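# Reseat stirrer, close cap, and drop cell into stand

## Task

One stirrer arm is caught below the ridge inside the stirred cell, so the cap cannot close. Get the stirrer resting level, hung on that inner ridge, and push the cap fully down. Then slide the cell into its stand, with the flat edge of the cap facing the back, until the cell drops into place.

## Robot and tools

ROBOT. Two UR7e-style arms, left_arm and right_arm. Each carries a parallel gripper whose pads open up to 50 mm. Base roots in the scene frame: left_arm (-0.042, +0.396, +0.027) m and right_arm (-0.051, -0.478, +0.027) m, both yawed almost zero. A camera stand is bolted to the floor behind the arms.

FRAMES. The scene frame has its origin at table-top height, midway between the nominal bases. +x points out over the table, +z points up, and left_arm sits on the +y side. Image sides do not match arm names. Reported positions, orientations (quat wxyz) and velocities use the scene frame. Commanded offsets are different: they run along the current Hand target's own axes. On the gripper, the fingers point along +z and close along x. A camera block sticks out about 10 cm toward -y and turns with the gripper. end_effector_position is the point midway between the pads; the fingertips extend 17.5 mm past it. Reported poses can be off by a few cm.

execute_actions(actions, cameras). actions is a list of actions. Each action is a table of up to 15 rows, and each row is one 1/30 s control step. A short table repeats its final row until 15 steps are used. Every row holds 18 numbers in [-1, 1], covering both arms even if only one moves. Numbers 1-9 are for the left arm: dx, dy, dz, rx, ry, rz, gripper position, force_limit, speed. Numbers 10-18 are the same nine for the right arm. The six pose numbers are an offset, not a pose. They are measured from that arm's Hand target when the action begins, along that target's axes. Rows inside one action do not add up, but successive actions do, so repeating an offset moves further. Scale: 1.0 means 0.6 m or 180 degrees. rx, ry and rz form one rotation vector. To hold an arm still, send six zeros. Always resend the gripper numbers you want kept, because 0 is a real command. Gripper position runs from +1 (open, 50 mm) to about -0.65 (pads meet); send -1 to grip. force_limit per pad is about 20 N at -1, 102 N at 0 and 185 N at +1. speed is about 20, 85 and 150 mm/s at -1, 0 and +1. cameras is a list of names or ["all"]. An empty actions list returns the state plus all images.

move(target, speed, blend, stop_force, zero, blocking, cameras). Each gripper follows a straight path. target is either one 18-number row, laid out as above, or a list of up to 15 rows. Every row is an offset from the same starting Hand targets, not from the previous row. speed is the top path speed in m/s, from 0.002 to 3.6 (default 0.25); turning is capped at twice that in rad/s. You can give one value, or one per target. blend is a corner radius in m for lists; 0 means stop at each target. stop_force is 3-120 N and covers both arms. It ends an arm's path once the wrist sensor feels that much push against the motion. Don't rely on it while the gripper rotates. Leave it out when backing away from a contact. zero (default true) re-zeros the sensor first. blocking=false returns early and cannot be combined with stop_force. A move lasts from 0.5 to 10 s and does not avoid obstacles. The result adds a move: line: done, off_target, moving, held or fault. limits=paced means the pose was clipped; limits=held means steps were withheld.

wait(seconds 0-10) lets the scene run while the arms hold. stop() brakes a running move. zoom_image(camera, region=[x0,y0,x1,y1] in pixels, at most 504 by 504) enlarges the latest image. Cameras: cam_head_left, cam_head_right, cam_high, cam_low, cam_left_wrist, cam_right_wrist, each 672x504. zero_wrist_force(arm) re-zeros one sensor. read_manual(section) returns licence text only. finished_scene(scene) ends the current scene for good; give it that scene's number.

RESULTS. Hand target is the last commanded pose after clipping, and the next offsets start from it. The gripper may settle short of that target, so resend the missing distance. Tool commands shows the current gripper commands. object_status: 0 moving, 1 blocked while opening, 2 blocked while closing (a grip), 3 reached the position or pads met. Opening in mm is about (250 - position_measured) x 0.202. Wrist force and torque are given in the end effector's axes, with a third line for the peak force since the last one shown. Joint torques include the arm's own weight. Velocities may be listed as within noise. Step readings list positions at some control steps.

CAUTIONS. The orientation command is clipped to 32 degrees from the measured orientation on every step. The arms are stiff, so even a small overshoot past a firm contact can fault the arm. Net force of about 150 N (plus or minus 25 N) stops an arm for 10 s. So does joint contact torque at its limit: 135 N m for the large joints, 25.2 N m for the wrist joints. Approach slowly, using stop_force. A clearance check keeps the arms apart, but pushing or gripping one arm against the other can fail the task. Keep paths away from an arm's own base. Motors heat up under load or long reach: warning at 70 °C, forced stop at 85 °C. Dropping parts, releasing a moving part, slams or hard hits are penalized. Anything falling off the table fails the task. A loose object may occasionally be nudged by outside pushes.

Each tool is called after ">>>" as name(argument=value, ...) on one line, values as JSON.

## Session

>>> execute_actions(actions=[])

>>> zoom_image(camera="cam_low", region=[180, 160, 420, 320])

>>> zoom_image(camera="cam_high", region=[240, 200, 480, 400])

Scene clock: 0.00 s.
left_arm: end_effector_position=(+0.4863, +0.4583, +0.2333) position_measured=3 object_status=3 end_effector_quat_wxyz=(+0.489, -0.232, +0.838, +0.063) | right_arm: end_effector_position=(+0.6079, +0.0776, +0.1416) position_measured=3 object_status=3 end_effector_quat_wxyz=(+0.427, -0.349, +0.799, -0.239)
Joint positions: left_arm=[-0.51 -1.571 2.526 -3.333 -0.835 -2.283] | right_arm=[4.248 -2.422 -1.389 -0.372 0.649 -1.557]
Joint velocities: within noise
Joint torques (N m): no reading
Wrist force (N): no reading
Wrist torque (N m): no reading
Wrist force, peak (N): no reading
Hand target: left_arm +0.4863, +0.4583, +0.2333; +0.489, -0.232, +0.838, +0.063 | right_arm +0.6079, +0.0776, +0.1416; +0.427, -0.349, +0.799, -0.239
Tool commands: left_gripper/position=+1.0 left_gripper/force_limit=+1.0 left_gripper/speed=+1.0 right_gripper/position=+1.0 right_gripper/force_limit=+1.0 right_gripper/speed=+1.0

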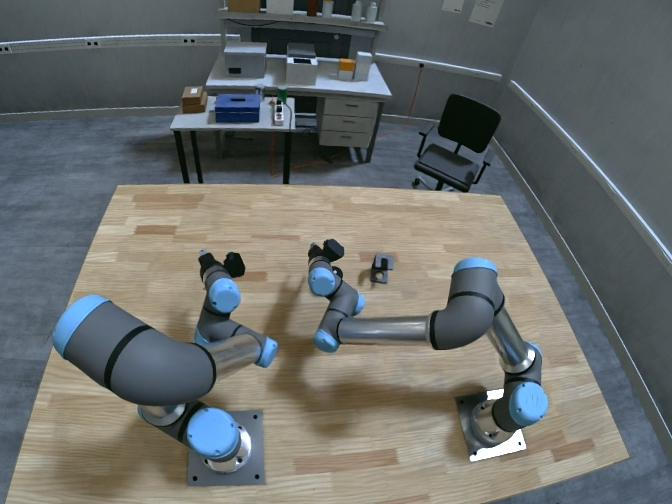

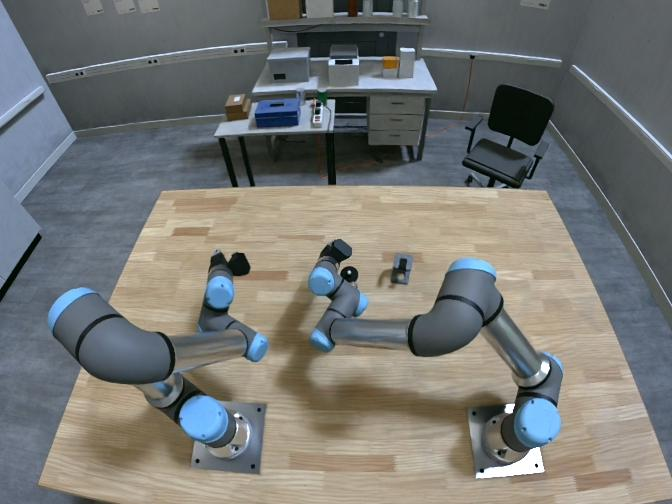

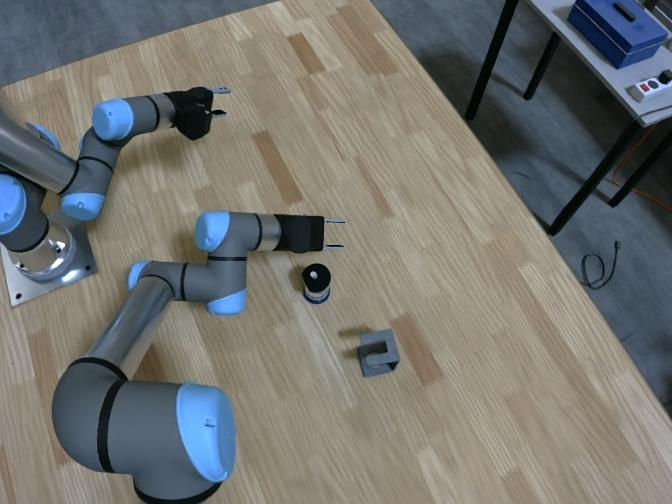

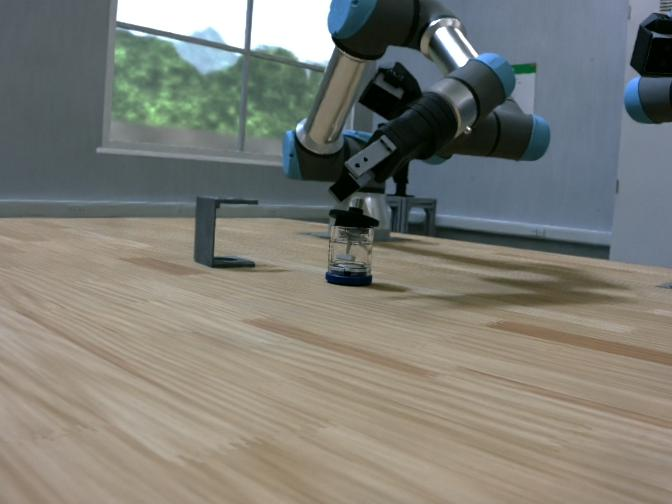

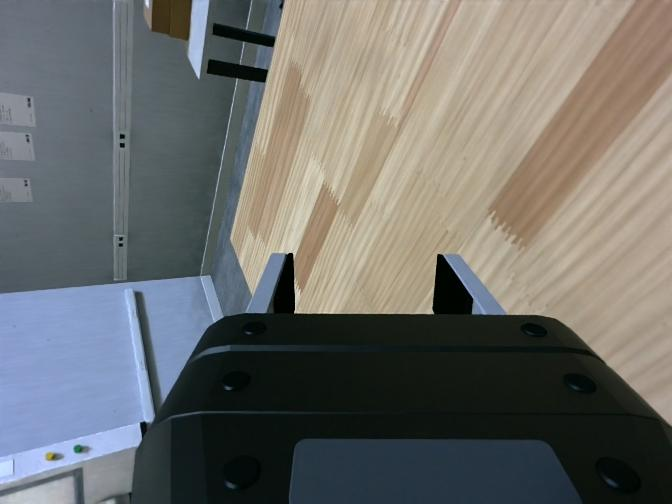

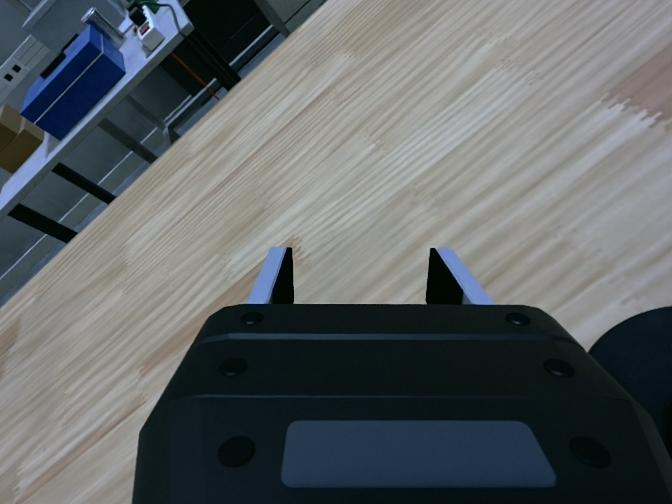

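Scaled by 2.100 from the camera's 672x504 image, which has a finer 960x720 frame.

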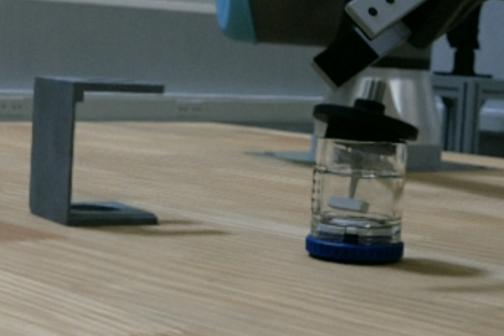

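Scaled by 2.100 from the camera's 672x504 image, which has a finer 960x720 frame.

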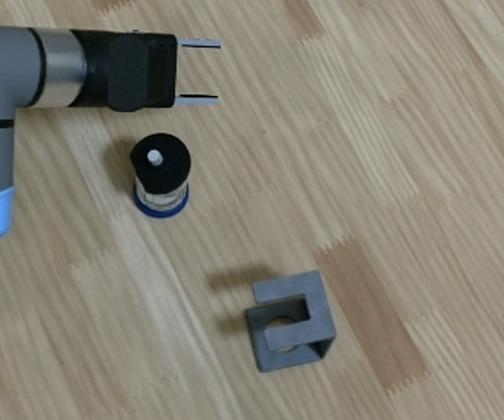

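>>> move(target=[[0,0,0,0,0,0,1,1,1,-0.0516,-0.068,-0.052,0,0,0,1,1,1],[0,0,0,0,0,0,1,1,1,0.2997,-0.2732,-0.2853,0.1113,0.3944,0.68,1,1,1]], speed=0.3, blend=[0.03,0])

>>> move(target=[0.2128,-0.6522,-0.2523,0.3103,0.2395,0.6015,1,1,1,0,0,0,0,0,0,1,1,1], speed=0.3, cameras=["cam_left_wrist","cam_low","cam_high"])

>>> zoom_image(camera="cam_low", region=[300, 180, 400, 300])

>>> zoom_image(camera="cam_left_wrist", region=[230, 130, 450, 310])

Scene clock: 45.67 s.
left_arm: end_effector_position=(+0.4863, +0.4583, +0.2333) position_measured=3 object_status=3 end_effector_quat_wxyz=(+0.489, -0.232, +0.838, +0.063) | right_arm: end_effector_position=(+0.4501, -0.1502, +0.2497) position_measured=3 object_status=3 end_effector_quat_wxyz=(+0.000, +0.707, +0.707, +0.000)
Joint positions: left_arm=[-0.51 -1.571 2.526 -3.333 -0.835 -2.283] | right_arm=[3.947 -1.817 -1.564 -1.332 1.571 0.804]
Joint torques (N m): left_arm=[-0.22 -15.55 -18.62 -3.42 1.02 -0.33] | right_arm=[-5.08 47.36 14.43 5.4 2.69 1.46]
Wrist force (N): left_arm=[0.1 -0.2 0.2] | right_arm=[0.0 -0.9 2.7]
Wrist torque (N m): left_arm=[-0.03 -0.01 0.00] | right_arm=[0.05 -0.18 -0.09]
Wrist force, peak (N): left_arm=[-0.1 -0.4 0.4] | right_arm=[0.4 -1.4 2.7]
Hand target: left_arm +0.4863, +0.4583, +0.2333; +0.489, -0.232, +0.838, +0.063 | right_arm +0.4501, -0.1503, +0.2497; +0.000, +0.707, +0.707, +0.000
Off the commanded pose: left_arm 0.000 m, 0 deg | right_arm 0.000 m, 0 deg.
move: done

Scene clock: 50.20 s.
left_arm: end_effector_position=(+0.4903, +0.0201, +0.2496) position_measured=3 object_status=3 end_effector_quat_wxyz=(+0.000, +0.707, +0.707, +0.000) | right_arm: end_effector_position=(+0.4501, -0.1503, +0.2497) position_measured=3 object_status=3 end_effector_quat_wxyz=(+0.000, +0.707, +0.707, +0.000)
Joint positions: left_arm=[-0.833 -1.202 1.399 -1.768 -1.57 -0.822] | right_arm=[3.947 -1.816 -1.564 -1.332 1.571 0.805]
Joint torques (N m): left_arm=[-14.87 -28.95 -40.62 -1.48 -1.52 1.81] | right_arm=[-5.85 49.36 14.08 5.48 2.55 1.68]
Wrist force (N): left_arm=[1.1 1.0 -3.8] | right_arm=[0.2 -1.1 2.5]
Wrist torque (N m): left_arm=[0.30 -0.62 0.12] | right_arm=[0.02 -0.22 -0.09]
Wrist force, peak (N): left_arm=[1.6 1.3 -3.7] | right_arm=[0.1 -1.3 3.0]
Hand target: left_arm +0.4903, +0.0200, +0.2496; +0.000, +0.707, +0.707, +0.000 | right_arm +0.4501, -0.1503, +0.2497; +0.000, +0.707, +0.707, +0.000
Off the commanded pose: left_arm 0.000 m, 0 deg | right_arm 0.000 m, 0 deg.
move: done
Images, in order (width x height): cam_high 672x504, cam_low 672x504, cam_left_wrist 672x504.

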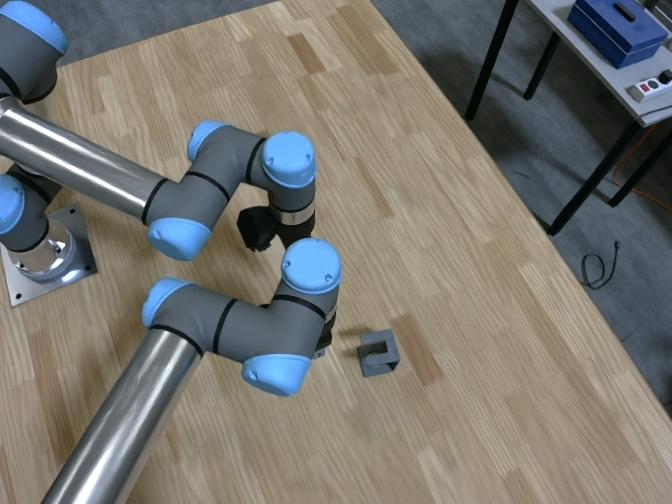

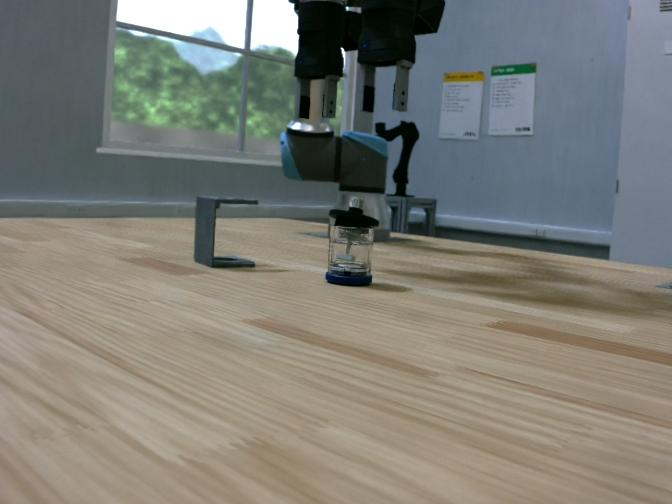

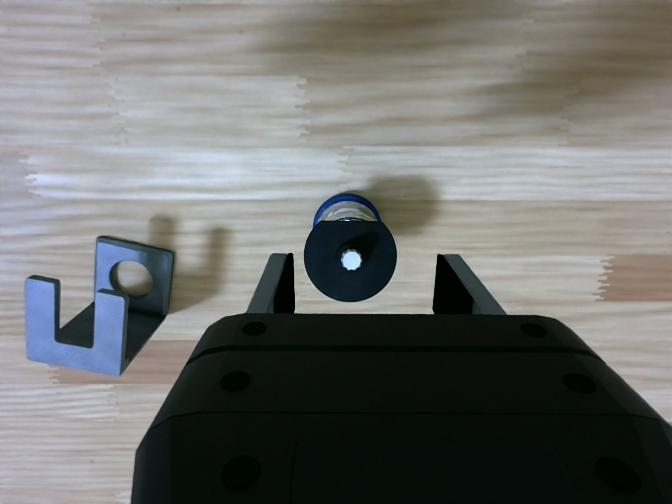

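Scaled by 4.200 from the camera's 672x504 image, which has a finer 960x720 frame.

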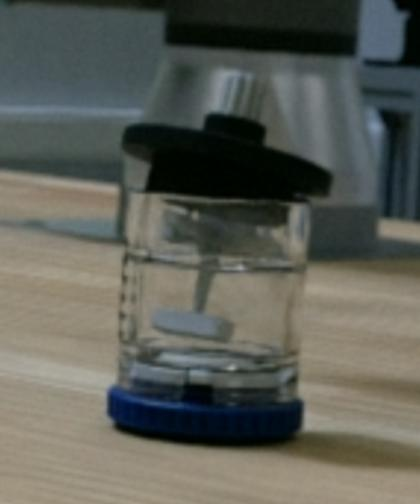

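Scaled by 2.291 from the camera's 672x504 image, which has a finer 960x720 frame.

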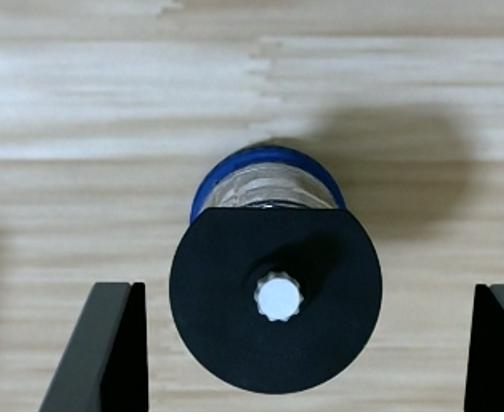

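>>> move(target=[0.0005,0.04,0.1513,-0.0861,0,0,1,1,1,0,0,0,0,0,0,1,1,1], speed=0.2, cameras=["cam_left_wrist","cam_low"])

>>> zoom_image(camera="cam_left_wrist", region=[230, 130, 450, 310])

>>> zoom_image(camera="cam_low", region=[300, 130, 400, 290])

Scene clock: 85.73 s.
left_arm: end_effector_position=(+0.5143, +0.0204, +0.1589) position_measured=3 object_status=3 end_effector_quat_wxyz=(+0.095, +0.701, +0.701, +0.096) | right_arm: end_effector_position=(+0.4501, -0.1503, +0.2497) position_measured=3 object_status=3 end_effector_quat_wxyz=(+0.000, +0.707, +0.707, +0.000)
Joint positions: left_arm=[-0.888 -1.185 1.696 -2.257 -1.363 -0.858] | right_arm=[3.947 -1.816 -1.564 -1.332 1.571 0.805]
Joint torques (N m): left_arm=[-15.19 -28.94 -10.65 -4.82 1.7 1.45] | right_arm=[-6.05 47.53 15.07 5.35 2.43 1.53]
Wrist force (N): left_arm=[1.2 1.6 -3.1] | right_arm=[0.1 -1.2 2.7]
Wrist torque (N m): left_arm=[0.47 -0.55 0.25] | right_arm=[0.01 -0.19 -0.09]
Wrist force, peak (N): left_arm=[1.0 1.0 -4.7] | right_arm=[0.4 -1.4 2.9]
Hand target: left_arm +0.5143, +0.0204, +0.1589; +0.095, +0.701, +0.701, +0.096 | right_arm +0.4501, -0.1503, +0.2497; +0.000, +0.707, +0.707, +0.000
Off the commanded pose: left_arm 0.000 m, 0 deg | right_arm 0.000 m, 0 deg.
move: done
Images, in order (width x height): cam_low 672x504, cam_left_wrist 672x504.

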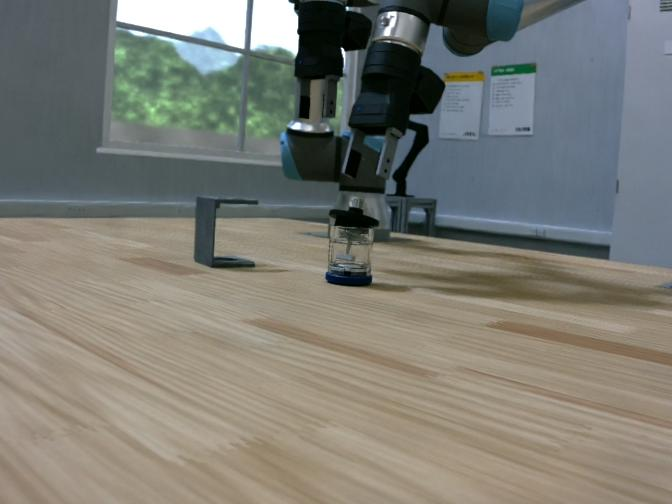

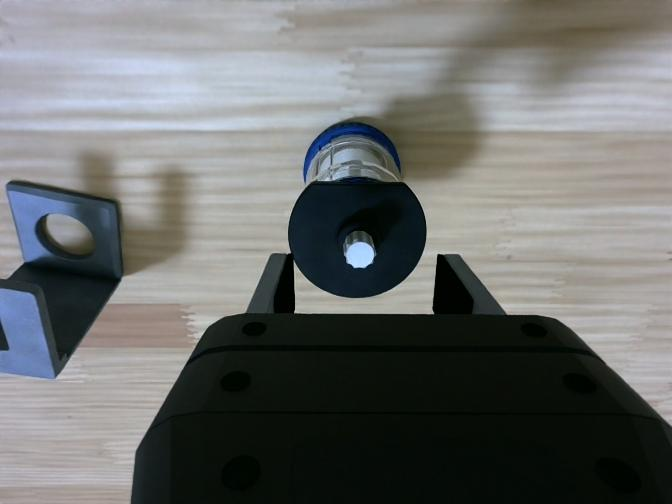

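Scaled by 2.291 from the camera's 672x504 image, which has a finer 960x720 frame.

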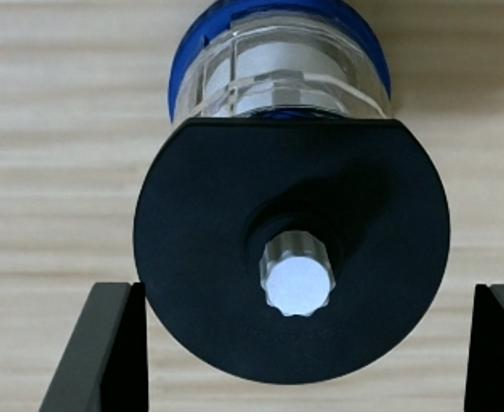

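Scaled by 3.150 from the camera's 672x504 image, which has a finer 960x720 frame.

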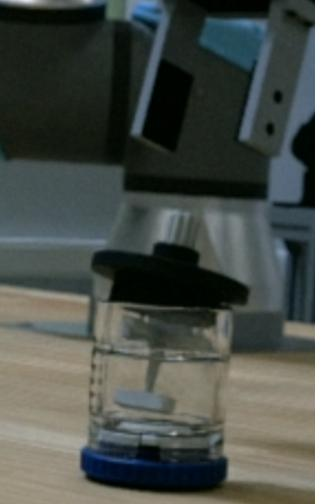

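>>> move(target=[0.0005,-0.001,0.0825,0,0,0,1,1,1,0,0,0,0,0,0,1,1,1], speed=0.05, stop_force=6)

>>> move(target=[0,0,0,0,0,0,-1,-0.8,-1,0,0,0,0,0,0,1,1,1], cameras=["cam_left_wrist","cam_low"])

>>> zoom_image(camera="cam_low", region=[300, 150, 400, 290])

Scene clock: 104.93 s.
left_arm: end_effector_position=(+0.5270, +0.0208, +0.1110) position_measured=3 object_status=3 end_effector_quat_wxyz=(+0.095, +0.701, +0.701, +0.096) | right_arm: end_effector_position=(+0.4501, -0.1503, +0.2497) position_measured=3 object_status=3 end_effector_quat_wxyz=(+0.000, +0.707, +0.707, +0.000)
Joint positions: left_arm=[-0.871 -1.103 1.717 -2.363 -1.366 -0.841] | right_arm=[3.947 -1.816 -1.564 -1.332 1.571 0.805]
Joint torques (N m): left_arm=[15.36 -30.3 -9.46 -4.91 -1.07 1.69] | right_arm=[-4.39 46.67 15.09 5.32 2.59 1.47]
Wrist force (N): left_arm=[0.9 1.3 -3.0] | right_arm=[0.0 -1.0 2.6]
Wrist torque (N m): left_arm=[0.45 -0.55 0.09] | right_arm=[0.05 -0.18 -0.10]
Wrist force, peak (N): left_arm=[1.2 1.7 -3.5] | right_arm=[0.3 -1.5 2.9]
Hand target: left_arm +0.5270, +0.0208, +0.1110; +0.095, +0.701, +0.701, +0.096 | right_arm +0.4501, -0.1503, +0.2497; +0.000, +0.707, +0.707, +0.000
Off the commanded pose: left_arm 0.000 m, 0 deg | right_arm 0.000 m, 0 deg.
move: done

Scene clock: 106.73 s.
left_arm: end_effector_position=(+0.5270, +0.0208, +0.1110) position_measured=158 object_status=2 end_effector_quat_wxyz=(+0.095, +0.701, +0.701, +0.096) | right_arm: end_effector_position=(+0.4501, -0.1503, +0.2497) position_measured=3 object_status=3 end_effector_quat_wxyz=(+0.000, +0.707, +0.707, +0.000)
Joint positions: left_arm=[-0.871 -1.103 1.717 -2.363 -1.366 -0.841] | right_arm=[3.947 -1.816 -1.564 -1.332 1.571 0.805]
Joint torques (N m): left_arm=[14.68 -30.34 -9.61 -4.72 -0.95 1.71] | right_arm=[-5.73 47.46 15.76 5.49 2.39 1.35]
Wrist force (N): left_arm=[0.8 1.2 -3.1] | right_arm=[-0.3 -1.2 2.6]
Wrist torque (N m): left_arm=[0.43 -0.54 0.08] | right_arm=[0.01 -0.13 -0.10]
Wrist force, peak (N): left_arm=[1.0 1.4 -3.3] | right_arm=[0.1 -1.3 2.9]
Hand target: left_arm +0.5270, +0.0208, +0.1110; +0.095, +0.701, +0.701, +0.096 | right_arm +0.4501, -0.1503, +0.2497; +0.000, +0.707, +0.707, +0.000
Off the commanded pose: left_arm 0.000 m, 0 deg | right_arm 0.000 m, 0 deg.
move: done
Images, in order (width x height): cam_low 672x504, cam_left_wrist 672x504.

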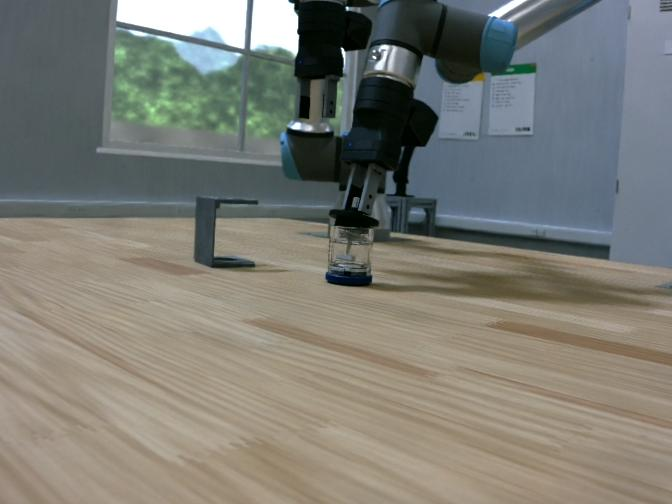

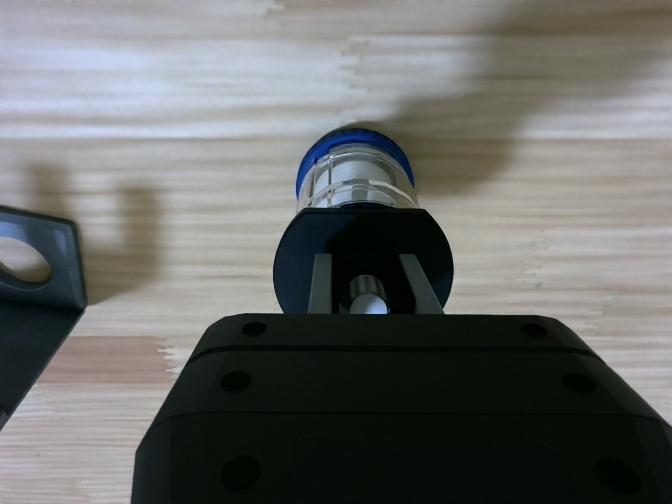

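Scaled by 3.600 from the camera's 672x504 image, which has a finer 960x720 frame.

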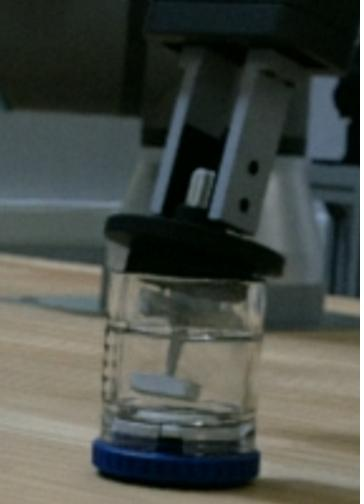

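>>> move(target=[[0,0.0267,-0.0964,0,0,0,-1,-0.8,-1,0,0,0,0,0,0,1,1,1]], speed=0.06)

>>> move(target=[0.4,-0.1066,-0.122,0.0861,0,0,-1,-0.8,-1,0,0,0,0,0,0,1,1,1], speed=0.25, cameras=["cam_low","cam_high","cam_left_wrist","cam_right_wrist"])

>>> zoom_image(camera="cam_low", region=[310, 200, 390, 300])

>>> zoom_image(camera="cam_high", region=[280, 250, 360, 330])

Scene clock: 119.77 s.
left_arm: end_effector_position=(+0.5270, +0.0208, +0.1709) position_measured=158 object_status=2 end_effector_quat_wxyz=(+0.095, +0.701, +0.701, +0.096) | right_arm: end_effector_position=(+0.4501, -0.1503, +0.2497) position_measured=3 object_status=3 end_effector_quat_wxyz=(+0.000, +0.707, +0.707, +0.000)
Joint positions: left_arm=[-0.871 -1.177 1.65 -2.223 -1.366 -0.841] | right_arm=[3.947 -1.816 -1.564 -1.332 1.571 0.805]
Joint torques (N m): left_arm=[-9.65 -48.78 -41.72 -2.25 1.22 -2.33] | right_arm=[-5.74 48.03 15.08 5.38 2.42 1.21]
Wrist force (N): left_arm=[0.7 0.5 -1.1] | right_arm=[0.3 -1.0 2.7]
Wrist torque (N m): left_arm=[0.42 -0.50 0.07] | right_arm=[0.04 -0.23 -0.09]
Wrist force, peak (N): left_arm=[0.7 1.5 -3.4] | right_arm=[-0.1 -1.2 3.0]
Hand target: left_arm +0.5269, +0.0207, +0.1710; +0.095, +0.701, +0.701, +0.096 | right_arm +0.4501, -0.1503, +0.2497; +0.000, +0.707, +0.707, +0.000
Off the commanded pose: left_arm 0.000 m, 0 deg | right_arm 0.000 m, 0 deg.
move: done

Scene clock: 121.50 s.
left_arm: end_effector_position=(+0.4457, +0.2605, +0.2247) position_measured=158 object_status=2 end_effector_quat_wxyz=(+0.000, +0.707, +0.707, +0.001) | right_arm: end_effector_position=(+0.4501, -0.1503, +0.2497) position_measured=3 object_status=3 end_effector_quat_wxyz=(+0.000, +0.707, +0.707, +0.000)
Joint positions: left_arm=[-0.55 -1.528 1.866 -1.909 -1.57 -0.538] | right_arm=[3.947 -1.816 -1.564 -1.332 1.571 0.805]
Joint torques (N m): left_arm=[13.63 -33.36 -12.9 -1.68 -1.46 1.94] | right_arm=[-5.4 47.26 15.68 5.39 2.48 1.55]
Wrist force (N): left_arm=[1.2 0.4 -1.2] | right_arm=[-0.1 -1.3 2.6]
Wrist torque (N m): left_arm=[0.29 -0.60 0.12] | right_arm=[0.00 -0.17 -0.09]
Wrist force, peak (N): left_arm=[3.3 0.2 -1.3] | right_arm=[0.0 -1.2 2.9]
Hand target: left_arm +0.4457, +0.2606, +0.2247; +0.000, +0.707, +0.707, +0.000 | right_arm +0.4501, -0.1503, +0.2497; +0.000, +0.707, +0.707, +0.000
Off the commanded pose: left_arm 0.000 m, 0 deg | right_arm 0.000 m, 0 deg.
move: done
Images, in order (width x height): cam_high 672x504, cam_low 672x504, cam_left_wrist 672x504, cam_right_wrist 672x504.

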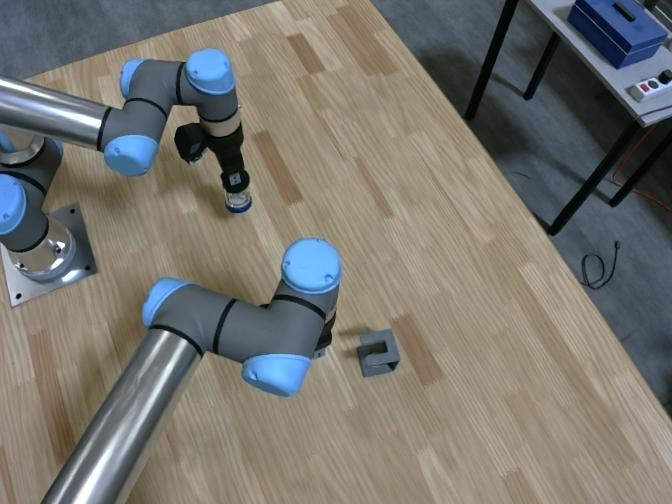

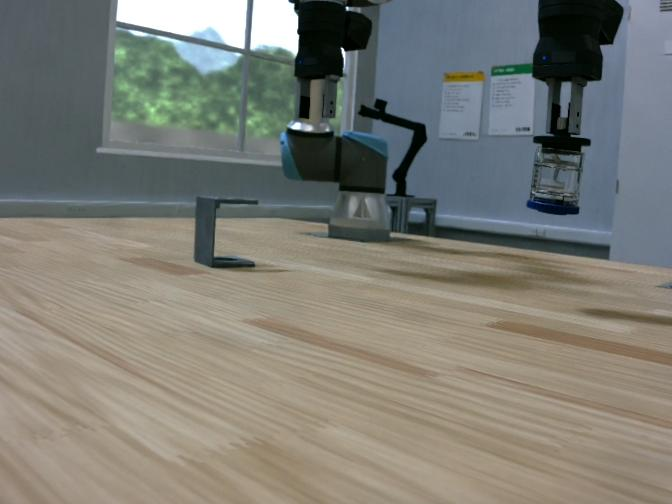

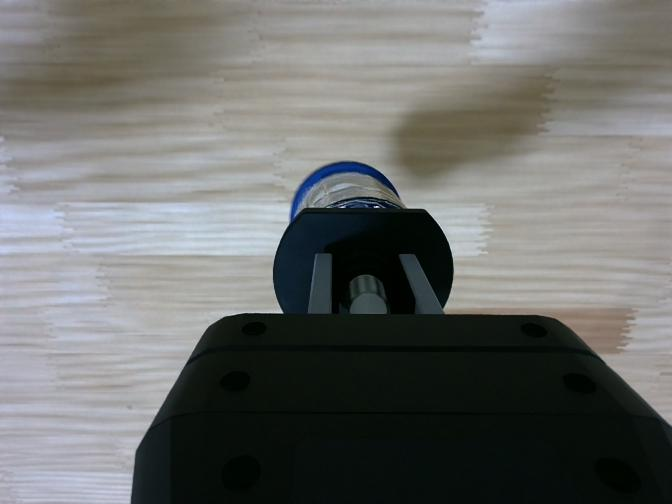

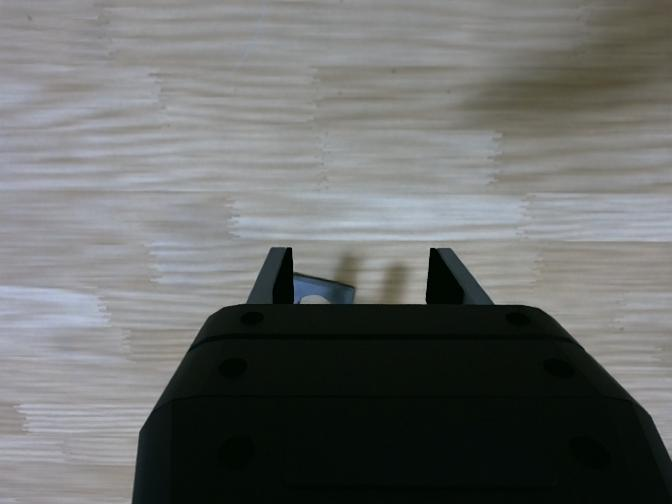

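Scaled by 5.040 from the camera's 672x504 image, which has a finer 960x720 frame.

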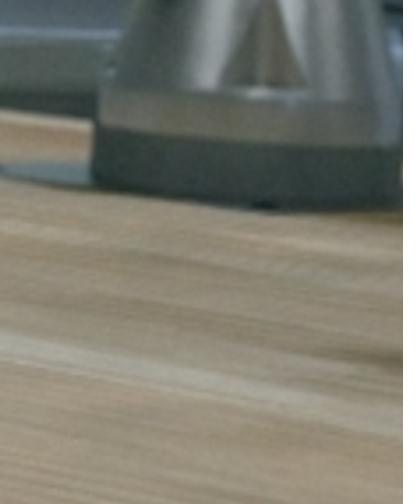

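Scaled by 6.300 from the camera's 672x504 image, which has a finer 960x720 frame.

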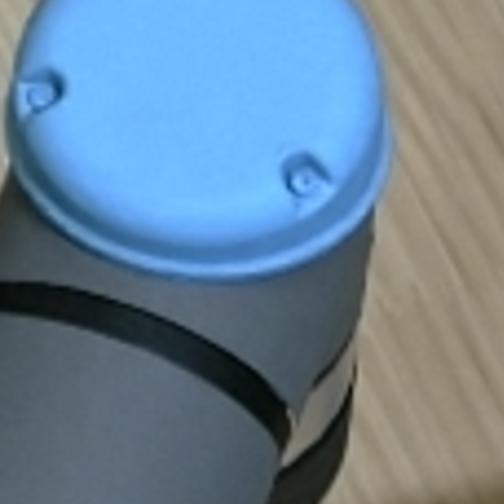

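>>> move(target=[[0,0,0.02,-0.0861,0,0,-1,-0.8,-1,0,0,0,0,0,0,1,1,1],[0,0,0.172,-0.0861,0,0,-1,-0.8,-1,0,0,0,0,0,0,1,1,1]], speed=0.07, cameras=["cam_low","cam_left_wrist"])

>>> zoom_image(camera="cam_low", region=[500, 140, 620, 300])

Scene clock: 139.40 s.
left_arm: end_effector_position=(+0.4457, +0.2607, +0.1216) position_measured=158 object_status=2 end_effector_quat_wxyz=(+0.095, +0.701, +0.701, +0.096) | right_arm: end_effector_position=(+0.4501, -0.1503, +0.2497) position_measured=3 object_status=3 end_effector_quat_wxyz=(+0.000, +0.707, +0.707, +0.000)
Joint positions: left_arm=[-0.633 -1.497 2.235 -2.53 -1.414 -0.604] | right_arm=[3.947 -1.816 -1.564 -1.332 1.571 0.805]
Joint torques (N m): left_arm=[15.27 -12.53 -8 -5.65 0.66 1.76] | right_arm=[-5.75 46.43 15.37 5.35 2.68 1.15]
Wrist force (N): left_arm=[0.8 0.2 -0.5] | right_arm=[0.0 -1.3 2.6]
Wrist torque (N m): left_arm=[0.44 -0.45 0.24] | right_arm=[0.00 -0.18 -0.10]
Wrist force, peak (N): left_arm=[1.8 1.0 -1.3] | right_arm=[0.1 -1.6 3.1]
Hand target: left_arm +0.4457, +0.2607, +0.1215; +0.095, +0.701, +0.701, +0.096 | right_arm +0.4501, -0.1503, +0.2497; +0.000, +0.707, +0.707, +0.000
Off the commanded pose: left_arm 0.000 m, 0 deg | right_arm 0.000 m, 0 deg.
move: done
Images, in order (width x height): cam_low 672x504, cam_left_wrist 672x504.

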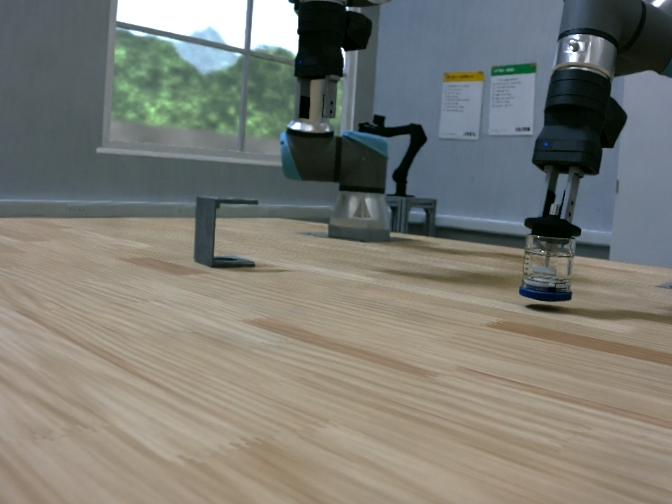

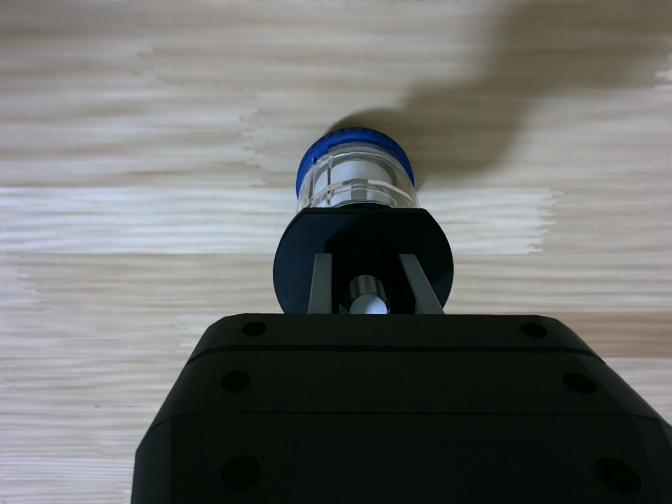

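Scaled by 3.150 from the camera's 672x504 image, which has a finer 960x720 frame.

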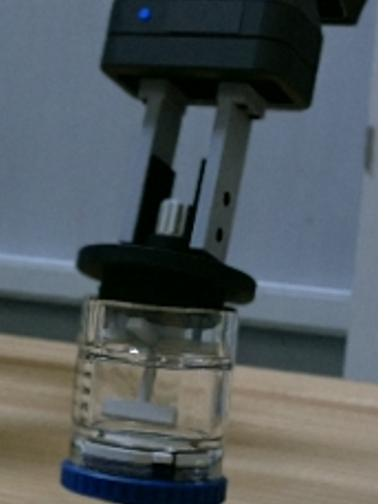

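>>> move(target=[0,-0.0062,0.0225,0,0,0,-1,-0.8,-1,0,0,0,0,0,0,1,1,1], speed=0.015, stop_force=3, cameras=["cam_low","cam_left_wrist"])

>>> zoom_image(camera="cam_low", region=[500, 180, 620, 320])

Scene clock: 146.20 s.
left_arm: end_effector_position=(+0.4457, +0.2608, +0.1105) position_measured=158 object_status=2 end_effector_quat_wxyz=(+0.095, +0.701, +0.701, +0.096) | right_arm: end_effector_position=(+0.4501, -0.1503, +0.2497) position_measured=3 object_status=3 end_effector_quat_wxyz=(+0.000, +0.707, +0.707, +0.000)
Joint positions: left_arm=[-0.633 -1.474 2.248 -2.566 -1.414 -0.604] | right_arm=[3.947 -1.816 -1.564 -1.332 1.571 0.805]
Joint torques (N m): left_arm=[13.18 -33.29 -36.15 -2.2 -0.65 1.48] | right_arm=[-5.89 46.29 15.72 5.39 2.55 1.33]
Wrist force (N): left_arm=[0.5 0.2 -1.0] | right_arm=[0.0 -1.1 2.8]
Wrist torque (N m): left_arm=[0.40 -0.42 0.28] | right_arm=[0.03 -0.18 -0.10]
Wrist force, peak (N): left_arm=[1.1 1.0 -12.5] | right_arm=[0.3 -1.2 2.9]
Hand target: left_arm +0.4457, +0.2608, +0.1105; +0.095, +0.701, +0.701, +0.096 (not the last commanded pose) | right_arm +0.4501, -0.1503, +0.2497; +0.000, +0.707, +0.707, +0.000
Off the commanded pose: left_arm 0.003 m, 0 deg | right_arm 0.000 m, 0 deg.
move: contact (left_arm)
Images, in order (width x height): cam_low 672x504, cam_left_wrist 672x504.

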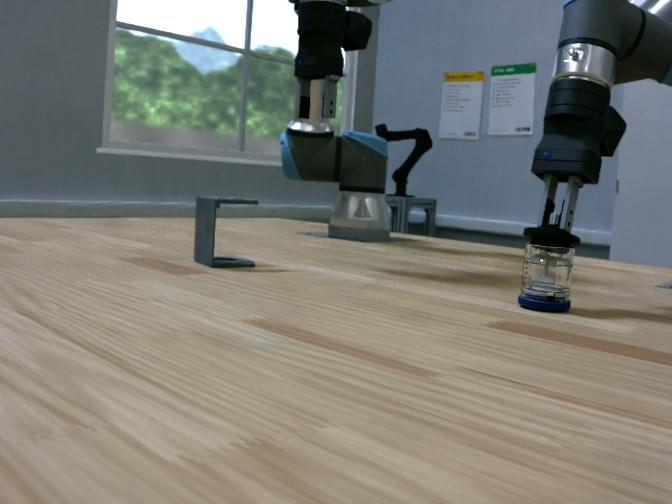

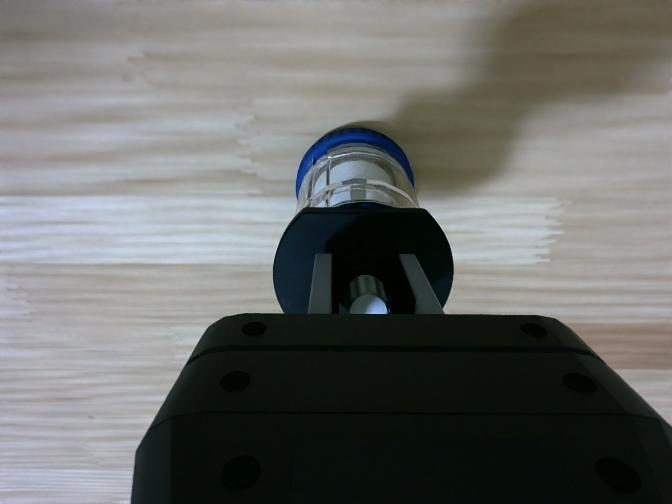

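Scaled by 3.600 from the camera's 672x504 image, which has a finer 960x720 frame.

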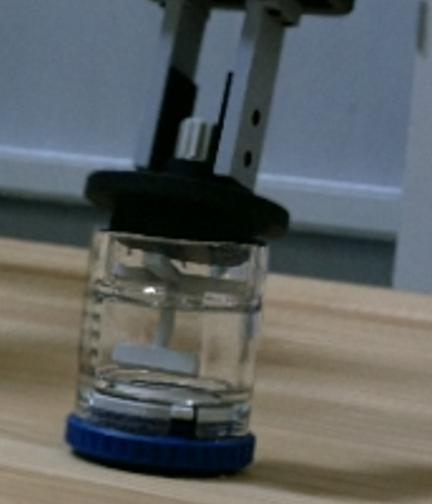

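>>> move(target=[[0,0.0089,-0.0321,0,0,0,-1,-0.8,-1,0,0,0,0,0,0,1,1,1],[-0.3847,0.0961,-0.008,0,0,0,-1,-0.8,-1,-0.1667,0,0,0,0,0,1,1,1],[-0.3847,0.0879,0.0218,0,0,0,-1,-0.8,-1,-0.1667,0,0,0,0,0,1,1,1]], speed=[0.03,0.08,0.02], cameras=["cam_low","cam_left_wrist"])

>>> zoom_image(camera="cam_low", region=[320, 180, 420, 300])

Scene clock: 163.70 s.
left_arm: end_effector_position=(+0.5000, +0.0299, +0.1119) position_measured=158 object_status=2 end_effector_quat_wxyz=(+0.095, +0.701, +0.701, +0.096) | right_arm: end_effector_position=(+0.4500, -0.2503, +0.2497) position_measured=3 object_status=3 end_effector_quat_wxyz=(+0.000, +0.707, +0.707, +0.000)
Joint positions: left_arm=[-0.896 -1.159 1.8 -2.385 -1.362 -0.866] | right_arm=[3.814 -1.703 -1.702 -1.308 1.571 0.672]
Joint torques (N m): left_arm=[-5.34 -28.62 -10.02 -5.47 1.41 0] | right_arm=[-5.24 43.29 14.57 5.4 2.22 -1.34]
Wrist force (N): left_arm=[1.4 0.6 -0.7] | right_arm=[0.3 -1.2 2.4]
Wrist torque (N m): left_arm=[0.45 -0.60 0.23] | right_arm=[0.01 -0.22 0.04]
Wrist force, peak (N): left_arm=[1.8 0.3 -1.0] | right_arm=[-0.2 -1.5 3.0]
Hand target: left_arm +0.5001, +0.0299, +0.1118; +0.095, +0.701, +0.701, +0.096 | right_arm +0.4500, -0.2503, +0.2497; +0.000, +0.707, +0.707, +0.000
Off the commanded pose: left_arm 0.000 m, 0 deg | right_arm 0.000 m, 0 deg.
move: done
Images, in order (width x height): cam_low 672x504, cam_left_wrist 672x504.

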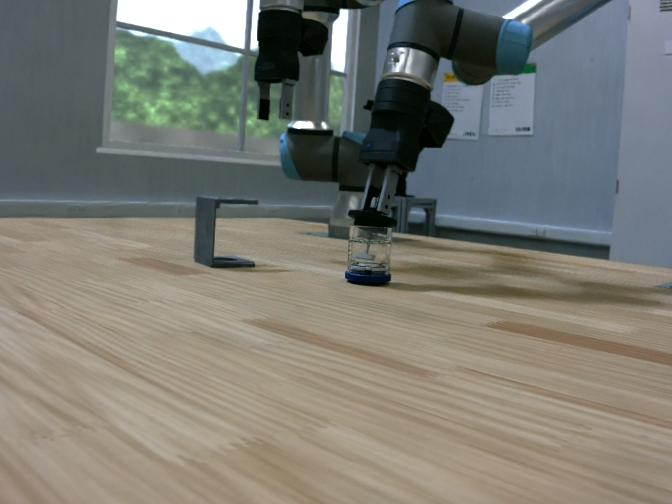

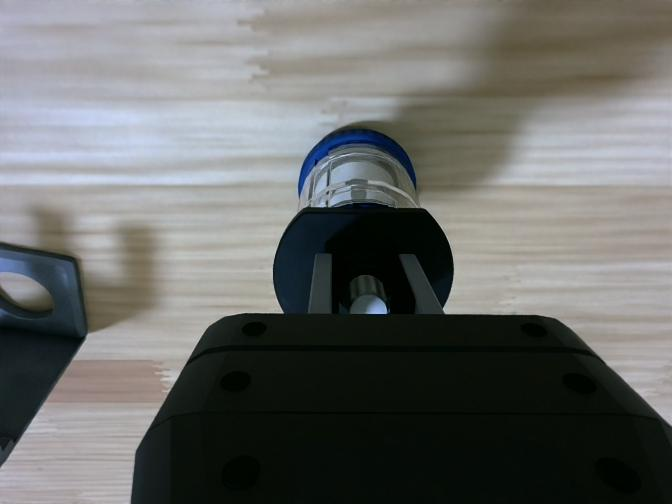

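Scaled by 4.200 from the camera's 672x504 image, which has a finer 960x720 frame.

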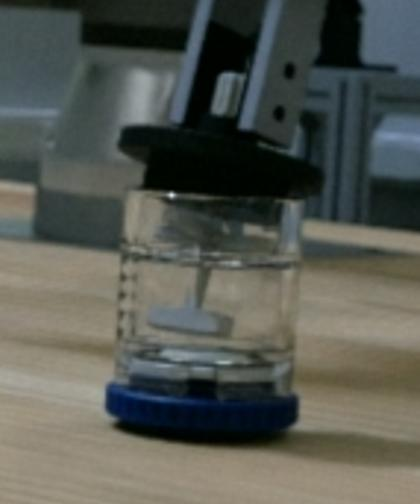

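>>> move(target=[0,-0.0006,0.0025,0,0,0,-1,-0.8,-1,0,0,0,0,0,0,1,1,1], speed=0.005, stop_force=3)

>>> move(target=[0,0,0,0,0,0,0.2,-0.8,-1,0,0,0,0,0,0,1,1,1], cameras=["cam_low","cam_left_wrist"])

>>> zoom_image(camera="cam_low", region=[320, 180, 420, 300])

>>> zoom_image(camera="cam_left_wrist", region=[230, 110, 480, 310])

Scene clock: 182.77 s.
left_arm: end_effector_position=(+0.5001, +0.0300, +0.1106) position_measured=158 object_status=2 end_effector_quat_wxyz=(+0.095, +0.701, +0.701, +0.096) | right_arm: end_effector_position=(+0.4500, -0.2503, +0.2497) position_measured=3 object_status=3 end_effector_quat_wxyz=(+0.000, +0.707, +0.707, +0.000)
Joint positions: left_arm=[-0.896 -1.157 1.801 -2.388 -1.362 -0.866] | right_arm=[3.814 -1.703 -1.702 -1.308 1.571 0.672]
Joint torques (N m): left_arm=[14.36 -45.09 -13.39 -1.34 -0.38 1.66] | right_arm=[-5.37 43.03 13.79 5.55 2.28 -1.16]
Wrist force (N): left_arm=[1.2 2.3 -6.7] | right_arm=[0.4 -1.2 2.6]
Wrist torque (N m): left_arm=[0.48 -0.55 0.23] | right_arm=[0.01 -0.24 0.05]
Wrist force, peak (N): left_arm=[1.3 2.4 -6.8] | right_arm=[0.1 -1.4 2.9]
Hand target: left_arm +0.5001, +0.0299, +0.1107; +0.095, +0.701, +0.701, +0.096 | right_arm +0.4500, -0.2503, +0.2497; +0.000, +0.707, +0.707, +0.000
Off the commanded pose: left_arm 0.000 m, 0 deg | right_arm 0.000 m, 0 deg.
move: contact (left_arm)

Scene clock: 183.37 s.
left_arm: end_effector_position=(+0.5001, +0.0300, +0.1106) position_measured=123 object_status=3 end_effector_quat_wxyz=(+0.095, +0.701, +0.701, +0.096) | right_arm: end_effector_position=(+0.4500, -0.2503, +0.2497) position_measured=3 object_status=3 end_effector_quat_wxyz=(+0.000, +0.707, +0.707, +0.000)
Joint positions: left_arm=[-0.896 -1.157 1.801 -2.388 -1.362 -0.866] | right_arm=[3.814 -1.703 -1.702 -1.308 1.571 0.672]
Joint torques (N m): left_arm=[13.75 -46.78 -19.66 -3.79 -0.39 1.27] | right_arm=[-4.82 42.43 13.85 5.45 2.29 -1.33]
Wrist force (N): left_arm=[1.5 1.3 -2.7] | right_arm=[0.0 -1.0 2.4]
Wrist torque (N m): left_arm=[0.45 -0.61 0.22] | right_arm=[0.04 -0.18 0.04]
Wrist force, peak (N): left_arm=[1.4 2.1 -6.5] | right_arm=[-0.1 -1.4 2.7]
Hand target: left_arm +0.5001, +0.0299, +0.1107; +0.095, +0.701, +0.701, +0.096 | right_arm +0.4500, -0.2503, +0.2497; +0.000, +0.707, +0.707, +0.000
Off the commanded pose: left_arm 0.000 m, 0 deg | right_arm 0.000 m, 0 deg.
move: done
Images, in order (width x height): cam_low 672x504, cam_left_wrist 672x504.

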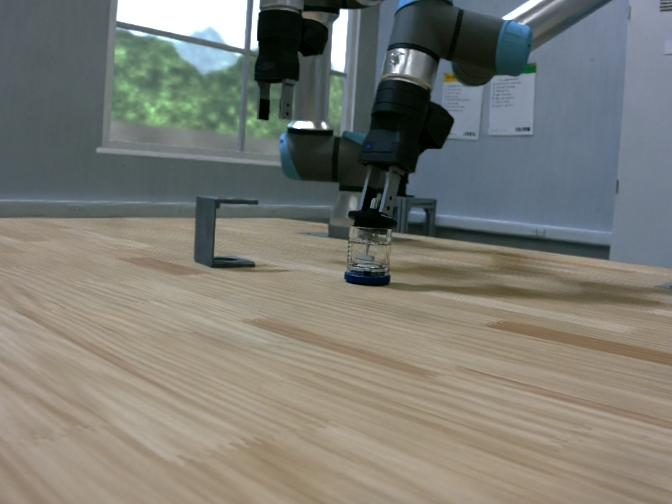

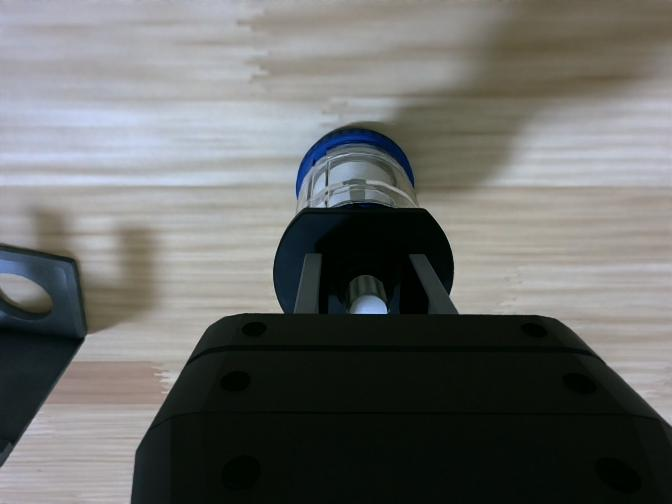

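Scaled by 4.200 from the camera's 672x504 image, which has a finer 960x720 frame.

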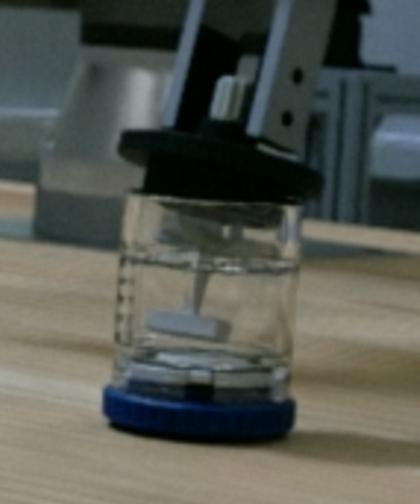

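Scaled by 2.016 from the camera's 672x504 image, which has a finer 960x720 frame.

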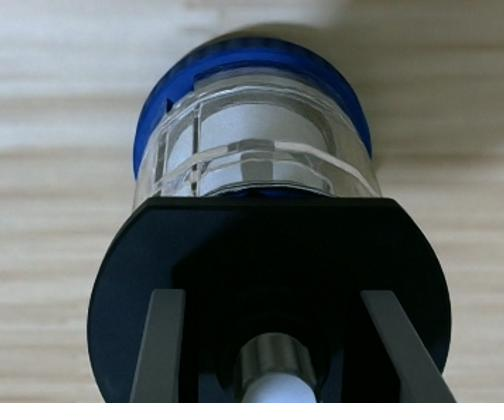

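>>> move(target=[0,0,0,0,0,0,-1,-0.9,-1,0,0,0,0,0,0,1,1,1])

>>> move(target=[0,0.0089,-0.0321,0,0,0,-1,-0.9,-1,0,0,0,0,0,0,1,1,1], speed=0.02, cameras=["cam_low"])

>>> zoom_image(camera="cam_low", region=[320, 160, 420, 300])

Scene clock: 190.37 s.
left_arm: end_effector_position=(+0.5001, +0.0299, +0.1107) position_measured=157 object_status=0 end_effector_quat_wxyz=(+0.095, +0.701, +0.701, +0.096) | right_arm: end_effector_position=(+0.4500, -0.2503, +0.2497) position_measured=3 object_status=3 end_effector_quat_wxyz=(+0.000, +0.707, +0.707, +0.000)
Joint positions: left_arm=[-0.896 -1.157 1.801 -2.388 -1.362 -0.866] | right_arm=[3.814 -1.703 -1.702 -1.308 1.571 0.672]
Joint torques (N m): left_arm=[7.88 -47.07 -36.59 -4.43 -0.19 -0.76] | right_arm=[-3.93 42.65 13.6 5.49 2.32 -1.58]
Wrist force (N): left_arm=[1.4 1.1 -2.7] | right_arm=[0.3 -1.4 2.5]
Wrist torque (N m): left_arm=[0.43 -0.59 0.22] | right_arm=[-0.03 -0.22 0.05]
Wrist force, peak (N): left_arm=[1.6 1.4 -3.1] | right_arm=[0.1 -1.3 2.9]
Hand target: left_arm +0.5001, +0.0299, +0.1107; +0.095, +0.701, +0.701, +0.096 | right_arm +0.4500, -0.2503, +0.2497; +0.000, +0.707, +0.707, +0.000
Off the commanded pose: left_arm 0.000 m, 0 deg | right_arm 0.000 m, 0 deg.
move: done

Scene clock: 191.77 s.
left_arm: end_effector_position=(+0.5001, +0.0299, +0.1305) position_measured=157 object_status=2 end_effector_quat_wxyz=(+0.095, +0.701, +0.701, +0.096) | right_arm: end_effector_position=(+0.4500, -0.2503, +0.2497) position_measured=3 object_status=3 end_effector_quat_wxyz=(+0.000, +0.707, +0.707, +0.000)
Joint positions: left_arm=[-0.896 -1.185 1.781 -2.34 -1.362 -0.866] | right_arm=[3.814 -1.703 -1.702 -1.308 1.571 0.672]
Joint torques (N m): left_arm=[-1.21 -47.11 -38.87 -2.34 0.37 -1.97] | right_arm=[-4.26 41.57 15.12 5.48 2.6 -1.39]
Wrist force (N): left_arm=[1.0 0.4 -1.1] | right_arm=[0.4 -1.2 2.2]
Wrist torque (N m): left_arm=[0.45 -0.57 0.24] | right_arm=[0.01 -0.23 0.04]
Wrist force, peak (N): left_arm=[1.3 1.3 -2.6] | right_arm=[0.1 -1.2 2.9]
Hand target: left_arm +0.5001, +0.0299, +0.1306; +0.095, +0.701, +0.701, +0.096 | right_arm +0.4500, -0.2503, +0.2497; +0.000, +0.707, +0.707, +0.000
Off the commanded pose: left_arm 0.000 m, 0 deg | right_arm 0.000 m, 0 deg.
move: done
Images, in order (width x height): cam_low 672x504.

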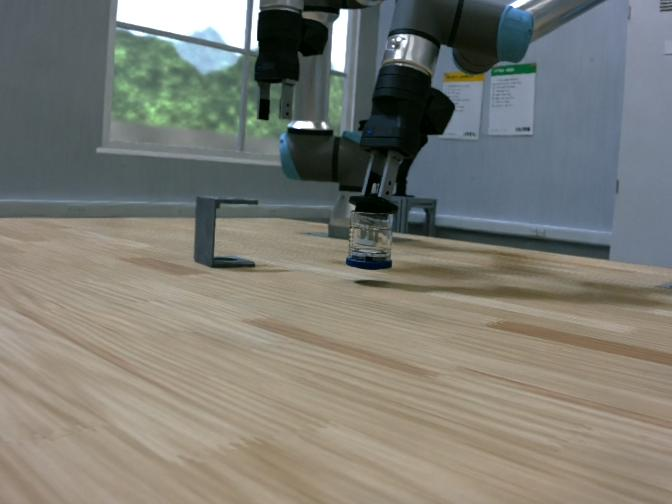

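Scaled by 3.600 from the camera's 672x504 image, which has a finer 960x720 frame.

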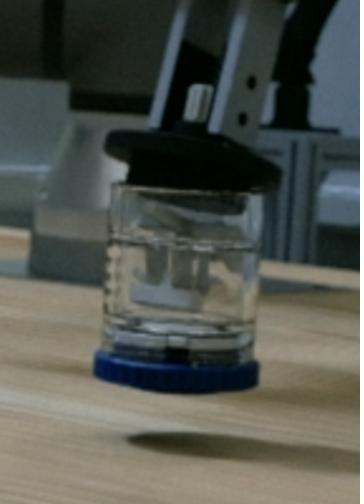

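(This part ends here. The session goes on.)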